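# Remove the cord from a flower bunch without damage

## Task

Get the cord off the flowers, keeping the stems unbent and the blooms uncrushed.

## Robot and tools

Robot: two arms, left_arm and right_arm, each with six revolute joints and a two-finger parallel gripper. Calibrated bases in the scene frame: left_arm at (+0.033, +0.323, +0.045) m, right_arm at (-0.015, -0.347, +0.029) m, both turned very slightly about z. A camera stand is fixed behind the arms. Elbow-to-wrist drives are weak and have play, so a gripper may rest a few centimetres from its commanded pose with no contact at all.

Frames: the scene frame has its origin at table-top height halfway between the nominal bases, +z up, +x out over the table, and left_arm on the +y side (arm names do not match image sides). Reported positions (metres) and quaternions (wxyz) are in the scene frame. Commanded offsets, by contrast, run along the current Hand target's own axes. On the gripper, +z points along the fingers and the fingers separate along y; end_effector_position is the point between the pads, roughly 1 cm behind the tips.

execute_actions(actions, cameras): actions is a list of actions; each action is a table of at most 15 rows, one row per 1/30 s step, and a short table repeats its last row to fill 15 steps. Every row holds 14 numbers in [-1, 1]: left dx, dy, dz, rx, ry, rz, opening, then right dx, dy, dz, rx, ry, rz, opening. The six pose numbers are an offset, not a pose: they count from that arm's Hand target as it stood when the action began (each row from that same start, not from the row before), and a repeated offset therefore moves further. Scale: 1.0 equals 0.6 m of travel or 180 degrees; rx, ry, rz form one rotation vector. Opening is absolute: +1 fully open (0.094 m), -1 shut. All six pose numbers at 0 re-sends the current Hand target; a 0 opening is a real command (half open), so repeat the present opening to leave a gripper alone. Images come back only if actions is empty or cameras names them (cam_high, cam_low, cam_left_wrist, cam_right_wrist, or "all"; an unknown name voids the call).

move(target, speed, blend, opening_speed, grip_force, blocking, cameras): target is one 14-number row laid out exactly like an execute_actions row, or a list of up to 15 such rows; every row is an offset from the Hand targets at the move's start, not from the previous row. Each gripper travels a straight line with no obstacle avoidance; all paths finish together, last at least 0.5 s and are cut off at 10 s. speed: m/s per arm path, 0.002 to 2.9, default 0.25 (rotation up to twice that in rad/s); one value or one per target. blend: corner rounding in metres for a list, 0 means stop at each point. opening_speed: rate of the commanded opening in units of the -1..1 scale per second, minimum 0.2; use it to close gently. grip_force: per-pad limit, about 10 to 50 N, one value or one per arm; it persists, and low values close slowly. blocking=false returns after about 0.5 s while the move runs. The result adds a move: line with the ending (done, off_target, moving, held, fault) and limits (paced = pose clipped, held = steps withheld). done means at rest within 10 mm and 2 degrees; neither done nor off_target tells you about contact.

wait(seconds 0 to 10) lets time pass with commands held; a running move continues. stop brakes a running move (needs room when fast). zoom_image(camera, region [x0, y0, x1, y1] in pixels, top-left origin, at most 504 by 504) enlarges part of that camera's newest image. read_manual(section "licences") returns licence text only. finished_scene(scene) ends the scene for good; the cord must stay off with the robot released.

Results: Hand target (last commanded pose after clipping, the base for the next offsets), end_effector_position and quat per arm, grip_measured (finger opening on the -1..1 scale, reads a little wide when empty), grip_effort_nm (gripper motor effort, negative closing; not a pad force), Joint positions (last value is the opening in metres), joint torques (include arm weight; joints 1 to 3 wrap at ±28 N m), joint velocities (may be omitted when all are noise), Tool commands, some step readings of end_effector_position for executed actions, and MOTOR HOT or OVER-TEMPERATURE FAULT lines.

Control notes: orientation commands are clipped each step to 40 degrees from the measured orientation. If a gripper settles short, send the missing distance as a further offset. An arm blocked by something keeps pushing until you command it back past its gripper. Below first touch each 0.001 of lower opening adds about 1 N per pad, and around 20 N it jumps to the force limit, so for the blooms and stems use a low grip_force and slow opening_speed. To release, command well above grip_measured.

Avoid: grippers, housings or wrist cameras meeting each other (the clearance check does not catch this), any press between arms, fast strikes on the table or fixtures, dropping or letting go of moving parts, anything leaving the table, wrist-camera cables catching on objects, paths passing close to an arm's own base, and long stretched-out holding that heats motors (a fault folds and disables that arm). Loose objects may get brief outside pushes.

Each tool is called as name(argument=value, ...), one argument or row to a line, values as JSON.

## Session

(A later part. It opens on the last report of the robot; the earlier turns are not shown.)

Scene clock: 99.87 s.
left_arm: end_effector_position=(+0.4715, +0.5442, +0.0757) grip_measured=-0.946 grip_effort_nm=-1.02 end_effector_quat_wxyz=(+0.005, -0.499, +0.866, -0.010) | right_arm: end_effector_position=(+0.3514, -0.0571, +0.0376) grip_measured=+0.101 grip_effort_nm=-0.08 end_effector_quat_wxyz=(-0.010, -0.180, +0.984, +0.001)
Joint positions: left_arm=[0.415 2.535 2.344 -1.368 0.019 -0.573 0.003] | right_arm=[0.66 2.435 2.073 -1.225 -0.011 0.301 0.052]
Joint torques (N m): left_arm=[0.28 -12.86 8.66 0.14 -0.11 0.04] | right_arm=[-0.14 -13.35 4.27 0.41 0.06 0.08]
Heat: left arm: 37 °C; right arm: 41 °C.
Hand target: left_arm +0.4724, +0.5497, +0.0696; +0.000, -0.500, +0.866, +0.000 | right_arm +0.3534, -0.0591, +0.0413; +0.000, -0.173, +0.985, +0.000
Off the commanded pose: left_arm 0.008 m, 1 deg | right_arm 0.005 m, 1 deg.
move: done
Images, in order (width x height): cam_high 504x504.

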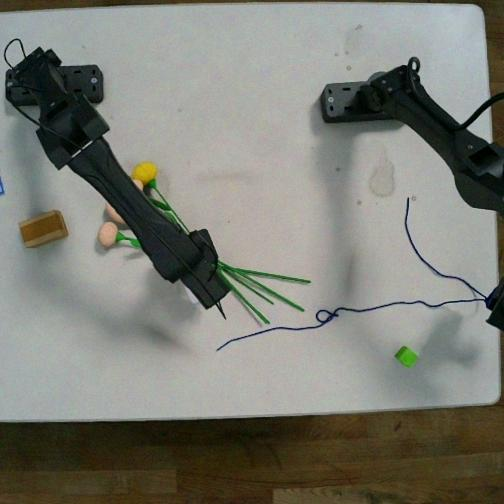

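move(
  target=[
    [0.219,0.012,0.09,0,0,0,-1,0,0,0,0,0,0,0.4],
    [0.219,0.012,0.09,0,0,0,0,0,0,0,0,0,0,0.4],
    [0.219,0.012,-0.06,0,0,0,0,0,0,-0.15,0,0,0,0.4],
  ],
  speed=0.12,
  opening_speed=0.6,
  cameras=["all"],
)

Scene clock: 107.23 s.
left_arm: end_effector_position=(+0.3893, +0.4376, +0.0818) grip_measured=-0.003 grip_effort_nm=0.18 end_effector_quat_wxyz=(-0.032, -0.498, +0.867, +0.004) | right_arm: end_effector_position=(+0.3502, -0.0584, +0.1250) grip_measured=+0.399 grip_effort_nm=0.07 end_effector_quat_wxyz=(-0.004, -0.180, +0.984, +0.003)
Joint positions: left_arm=[0.254 2.071 1.577 -1.141 0.006 -0.731 0.047] | right_arm=[0.66 2.435 2.422 -1.563 -0.009 0.301 0.066]
Joint torques (N m): left_arm=[-0.68 -15.49 8.1 0.07 0.02 -0.1] | right_arm=[-0.14 -11.74 8.83 0.11 0.07 0.08]
Heat: left arm: 38 °C; right arm: 41 °C.
Hand target: left_arm +0.4004, +0.4395, +0.1055; +0.000, -0.500, +0.866, +0.000 | right_arm +0.3534, -0.0590, +0.1313; +0.000, -0.173, +0.985, +0.000
Off the commanded pose: left_arm 0.026 m, 4 deg | right_arm 0.007 m, 1 deg.
joint sent to its limit (right arm) — joint 4 (wrist pitch), lower limit. The joint targets still meet the commanded pose.
move: off_target (left_arm); target 2's new opening was sent with left_arm's hand 0.007 m and 3 deg from that target
camera_calibration:
cam_left_wrist: T_world_to_cam=[[0.869324, -0.492791, -0.0378488, -0.117903], [-0.423161, -0.78168, 0.458161, 0.506362], [-0.255363, -0.382274, -0.888063, 0.425219], [0, 0, 0, 1]] pos_world=[0.425354, 0.500261, 0.141163]
cam_right_wrist: T_world_to_cam=[[0.371085, -0.928278, -0.0244212, -0.182475], [-0.837003, -0.345755, 0.424121, 0.260247], [-0.402146, -0.136944, -0.905276, 0.340667], [0, 0, 0, 1]] pos_world=[0.422539, -0.0327537, 0.193565]

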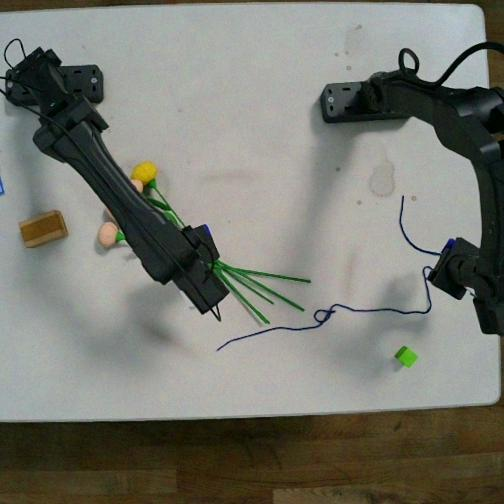

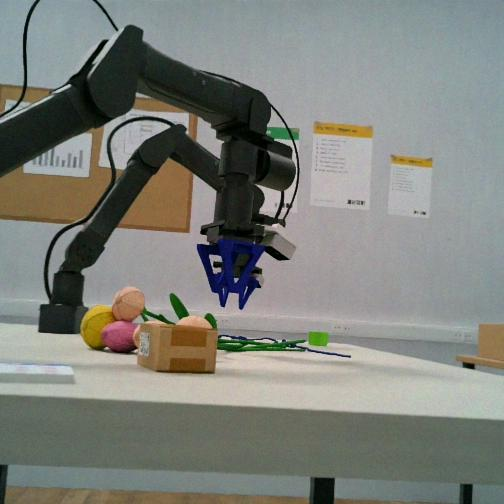

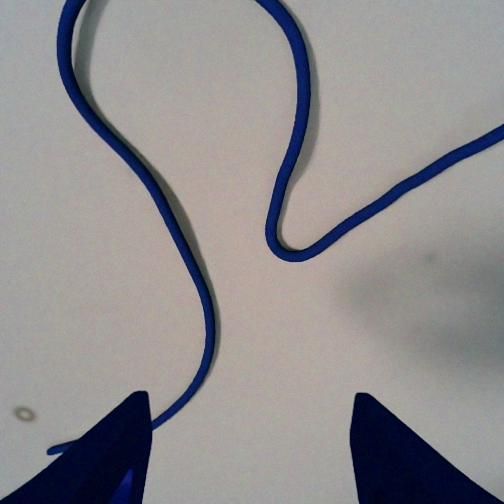

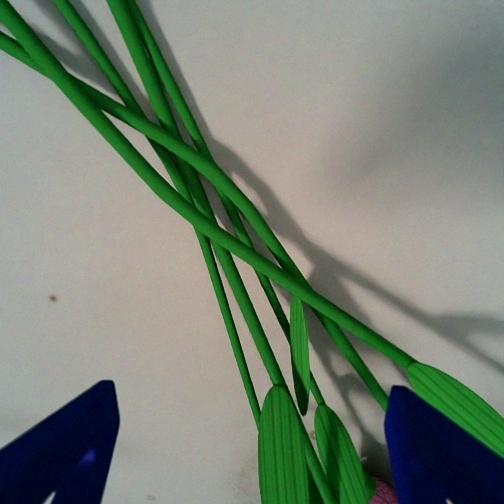

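move(
  target=[
    [-0.01,0.04,0.165,0,0,0,0,0,0,-0.1,0,0,0,0.4],
    [-0.01,0.04,0.165,0,0,0,-1,0,0,-0.1,0,0,0,0.4],
  ],
  speed=0.15,
  cameras=["cam_left_wrist"],
)

Scene clock: 109.93 s.
left_arm: end_effector_position=(+0.3843, +0.4546, +0.0180) grip_measured=-0.973 grip_effort_nm=-1.02 end_effector_quat_wxyz=(+0.002, -0.499, +0.867, -0.003) | right_arm: end_effector_position=(+0.3505, -0.0582, +0.1629) grip_measured=+0.399 grip_effort_nm=0.07 end_effector_quat_wxyz=(+0.034, -0.180, +0.983, +0.023)
Joint positions: left_arm=[0.301 2.103 1.357 -0.821 0.006 -0.685 0.001] | right_arm=[0.66 2.35 2.422 -1.563 -0.009 0.301 0.066]
Joint torques (N m): left_arm=[0.43 -9.81 3.7 0.64 -0.03 -0.02] | right_arm=[-0.17 -14.46 9.4 0.3 0.07 0.09]
Heat: left arm: 38 °C; right arm: 41 °C.
Hand target: left_arm +0.3826, +0.4567, +0.0065; +0.000, -0.500, +0.866, +0.000 | right_arm +0.3534, -0.0590, +0.1914; +0.000, -0.173, +0.985, +0.000
Off the commanded pose: left_arm 0.012 m, 0 deg | right_arm 0.029 m, 5 deg.
joint sent to its limit (right arm) — joint 4 (wrist pitch), lower limit. The joint targets are off in orientation, not in position.
move: off_target (left_arm, right_arm); target 2's new opening was sent with left_arm's hand 0.012 m and 0 deg from that target
camera_calibration:
cam_left_wrist: T_world_to_cam=[[0.870933, -0.491335, 0.00806089, -0.109688], [-0.450289, -0.791394, 0.413443, 0.562479], [-0.19676, -0.363711, -0.910494, 0.34323], [0, 0, 0, 1]] pos_world=[0.416343, 0.516086, 0.0808397]
Images, in order (width x height): cam_left_wrist 504x504.

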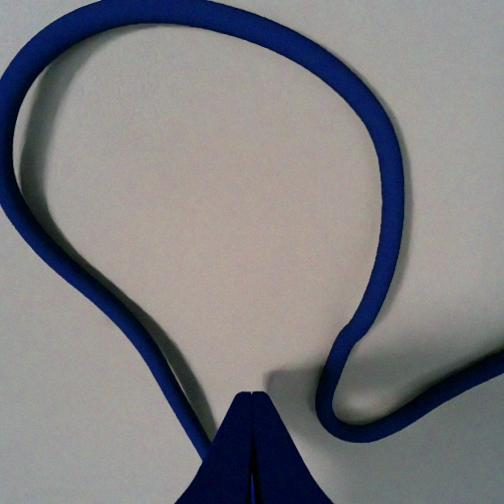

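move(
  target=[
    [0,0,-0.13,0,0,0,-1,0,0,0.05,0,0,0,0.4],
    [0.227,-0.333,-0.11,0,0,0,0.1,0,0,0.05,0,0,0,0.4],
  ],
  speed=0.2,
  blend=0.02,
  cameras=["cam_left_wrist","cam_high"],
)

Scene clock: 113.90 s.
left_arm: end_effector_position=(+0.4825, +0.2347, +0.0767) grip_measured=+0.097 grip_effort_nm=0.18 end_effector_quat_wxyz=(+0.001, -0.492, +0.871, -0.008) | right_arm: end_effector_position=(+0.3505, -0.0582, +0.1629) grip_measured=+0.399 grip_effort_nm=0.07 end_effector_quat_wxyz=(+0.034, -0.180, +0.983, +0.023)
Joint positions: left_arm=[-0.248 2.345 2.007 -1.221 0.012 -1.219 0.052] | right_arm=[0.66 2.35 2.422 -1.563 -0.009 0.301 0.066]
Joint torques (N m): left_arm=[0.85 -11.73 8.64 0.12 -0.09 -0.13] | right_arm=[-0.16 -10.03 8.7 0.3 0.07 0.08]
Heat: left arm: 38 °C; right arm: 42 °C.
Hand target: left_arm +0.4875, +0.2388, +0.0726; +0.000, -0.500, +0.866, +0.000 | right_arm +0.3534, -0.0590, +0.1614; +0.000, -0.173, +0.985, +0.000
Off the commanded pose: left_arm 0.008 m, 1 deg | right_arm 0.003 m, 5 deg.
joint sent to its limit (right arm) — joint 4 (wrist pitch), lower limit. The joint targets are off in orientation, not in position.
move: off_target (right_arm)
camera_calibration:
cam_left_wrist: T_world_to_cam=[[0.862945, -0.505047, 0.0159067, -0.297304], [-0.46425, -0.780022, 0.419568, 0.411912], [-0.199494, -0.369449, -0.907584, 0.338528], [0, 0, 0, 1]] pos_world=[0.515321, 0.296217, 0.139146]
Images, in order (width x height): cam_high 504x504, cam_left_wrist 504x504.

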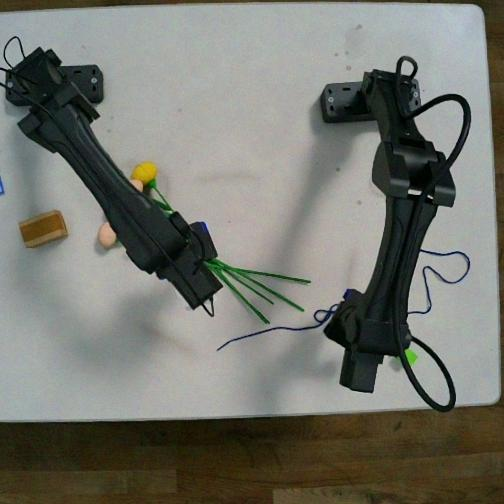

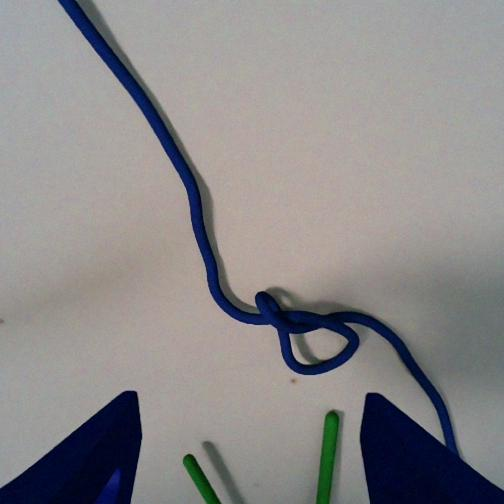

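move(
  target=[
    [-0.022,0.032,0.116,0,0,0,0.1,0,0,0,0,0,0,0.4],
    [-0.022,0.032,0.116,0,0,0,-1,0,0,0,0,0,0,0.4],
    [-0.107,-0.015,0.09,0,0,0,-1,0,0,0,0,0,0,0.4],
  ],
  speed=0.12,
  cameras=["cam_left_wrist","cam_high"],
)

Scene clock: 118.03 s.
left_arm: end_effector_position=(+0.5240, +0.2890, +0.0241) grip_measured=-0.973 grip_effort_nm=-1.02 end_effector_quat_wxyz=(+0.001, -0.501, +0.865, -0.008) | right_arm: end_effector_position=(+0.3505, -0.0582, +0.1629) grip_measured=+0.399 grip_effort_nm=0.07 end_effector_quat_wxyz=(+0.034, -0.180, +0.983, +0.023)
Joint positions: left_arm=[-0.124 2.557 2.179 -1.183 0.012 -1.116 0.001] | right_arm=[0.66 2.35 2.422 -1.563 -0.009 0.301 0.066]
Joint torques (N m): left_arm=[-0.08 -13.01 8.96 0.18 -0.06 0.01] | right_arm=[-0.17 -10 8.69 0.3 0.07 0.08]
Heat: left arm: 38 °C; right arm: 42 °C.
Hand target: left_arm +0.5274, +0.2900, +0.0186; +0.000, -0.500, +0.866, +0.000 | right_arm +0.3534, -0.0590, +0.1614; +0.000, -0.173, +0.985, +0.000
Off the commanded pose: left_arm 0.006 m, 1 deg | right_arm 0.003 m, 5 deg.
joint sent to its limit (right arm) — joint 4 (wrist pitch), lower limit. The joint targets are off in orientation, not in position.
move: off_target (right_arm); target 2's new opening was sent with left_arm's hand 0.017 m and 1 deg from that target
camera_calibration:
cam_left_wrist: T_world_to_cam=[[0.87379, -0.486036, 0.0161317, -0.316029], [-0.447409, -0.790463, 0.418322, 0.48997], [-0.190568, -0.372743, -0.908156, 0.315375], [0, 0, 0, 1]] pos_world=[0.55546, 0.351256, 0.0865421]
Images, in order (width x height): cam_high 504x504, cam_left_wrist 504x504.

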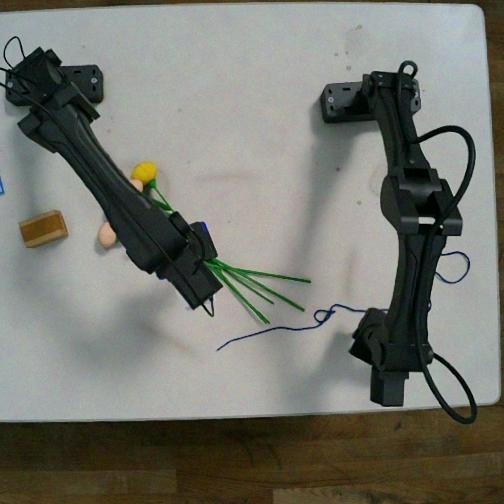

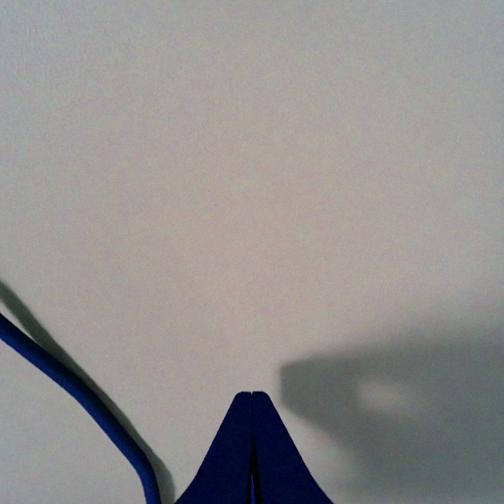

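move(
  target=[0,0,-0.12,0,0,0,-1,0,0,0,0,0,0,0.4],
  speed=0.12,
  cameras=["cam_left_wrist","cam_high"],
)

zoom_image(
  camera="cam_left_wrist",
  region=[0, 200, 504, 504],
)

Scene clock: 119.93 s.
left_arm: end_effector_position=(+0.5249, +0.2890, +0.0961) grip_measured=-0.973 grip_effort_nm=-1.02 end_effector_quat_wxyz=(+0.002, -0.500, +0.866, -0.008) | right_arm: end_effector_position=(+0.3505, -0.0582, +0.1629) grip_measured=+0.399 grip_effort_nm=0.07 end_effector_quat_wxyz=(+0.034, -0.180, +0.983, +0.023)
Joint positions: left_arm=[-0.124 2.565 2.482 -1.476 0.012 -1.115 0.001] | right_arm=[0.66 2.35 2.422 -1.563 -0.009 0.301 0.066]
Joint torques (N m): left_arm=[-0.05 -13.18 8.65 0.13 -0.09 0.04] | right_arm=[-0.16 -10.02 8.72 0.3 0.07 0.09]
Heat: left arm: 38 °C; right arm: 42 °C.
Hand target: left_arm +0.5274, +0.2900, +0.0906; +0.000, -0.500, +0.866, +0.000 | right_arm +0.3534, -0.0590, +0.1614; +0.000, -0.173, +0.985, +0.000
Off the commanded pose: left_arm 0.006 m, 1 deg | right_arm 0.003 m, 5 deg.
joint sent to its limit (right arm) — joint 4 (wrist pitch), lower limit. The joint targets are off in orientation, not in position.
move: off_target (right_arm)
camera_calibration:
cam_left_wrist: T_world_to_cam=[[0.873053, -0.487326, 0.0170827, -0.317222], [-0.449016, -0.789771, 0.417908, 0.46085], [-0.190166, -0.372526, -0.908329, 0.380604], [0, 0, 0, 1]] pos_world=[0.556259, 0.35116, 0.158539]
Images, in order (width x height): cam_high 504x504, cam_left_wrist 504x504.

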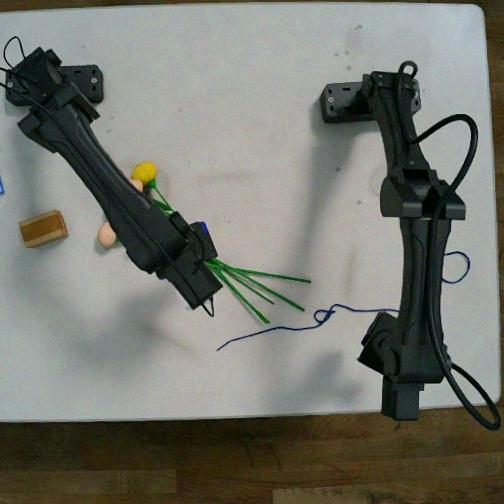

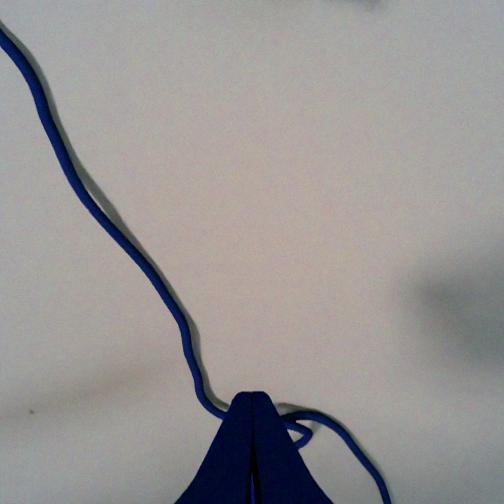

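Scaled by 1.000.

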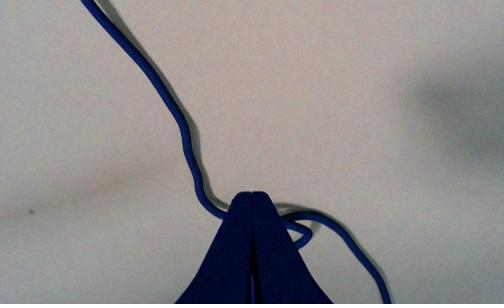

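finished_scene(
  scene=2,
)

The scene is finished: the task was done.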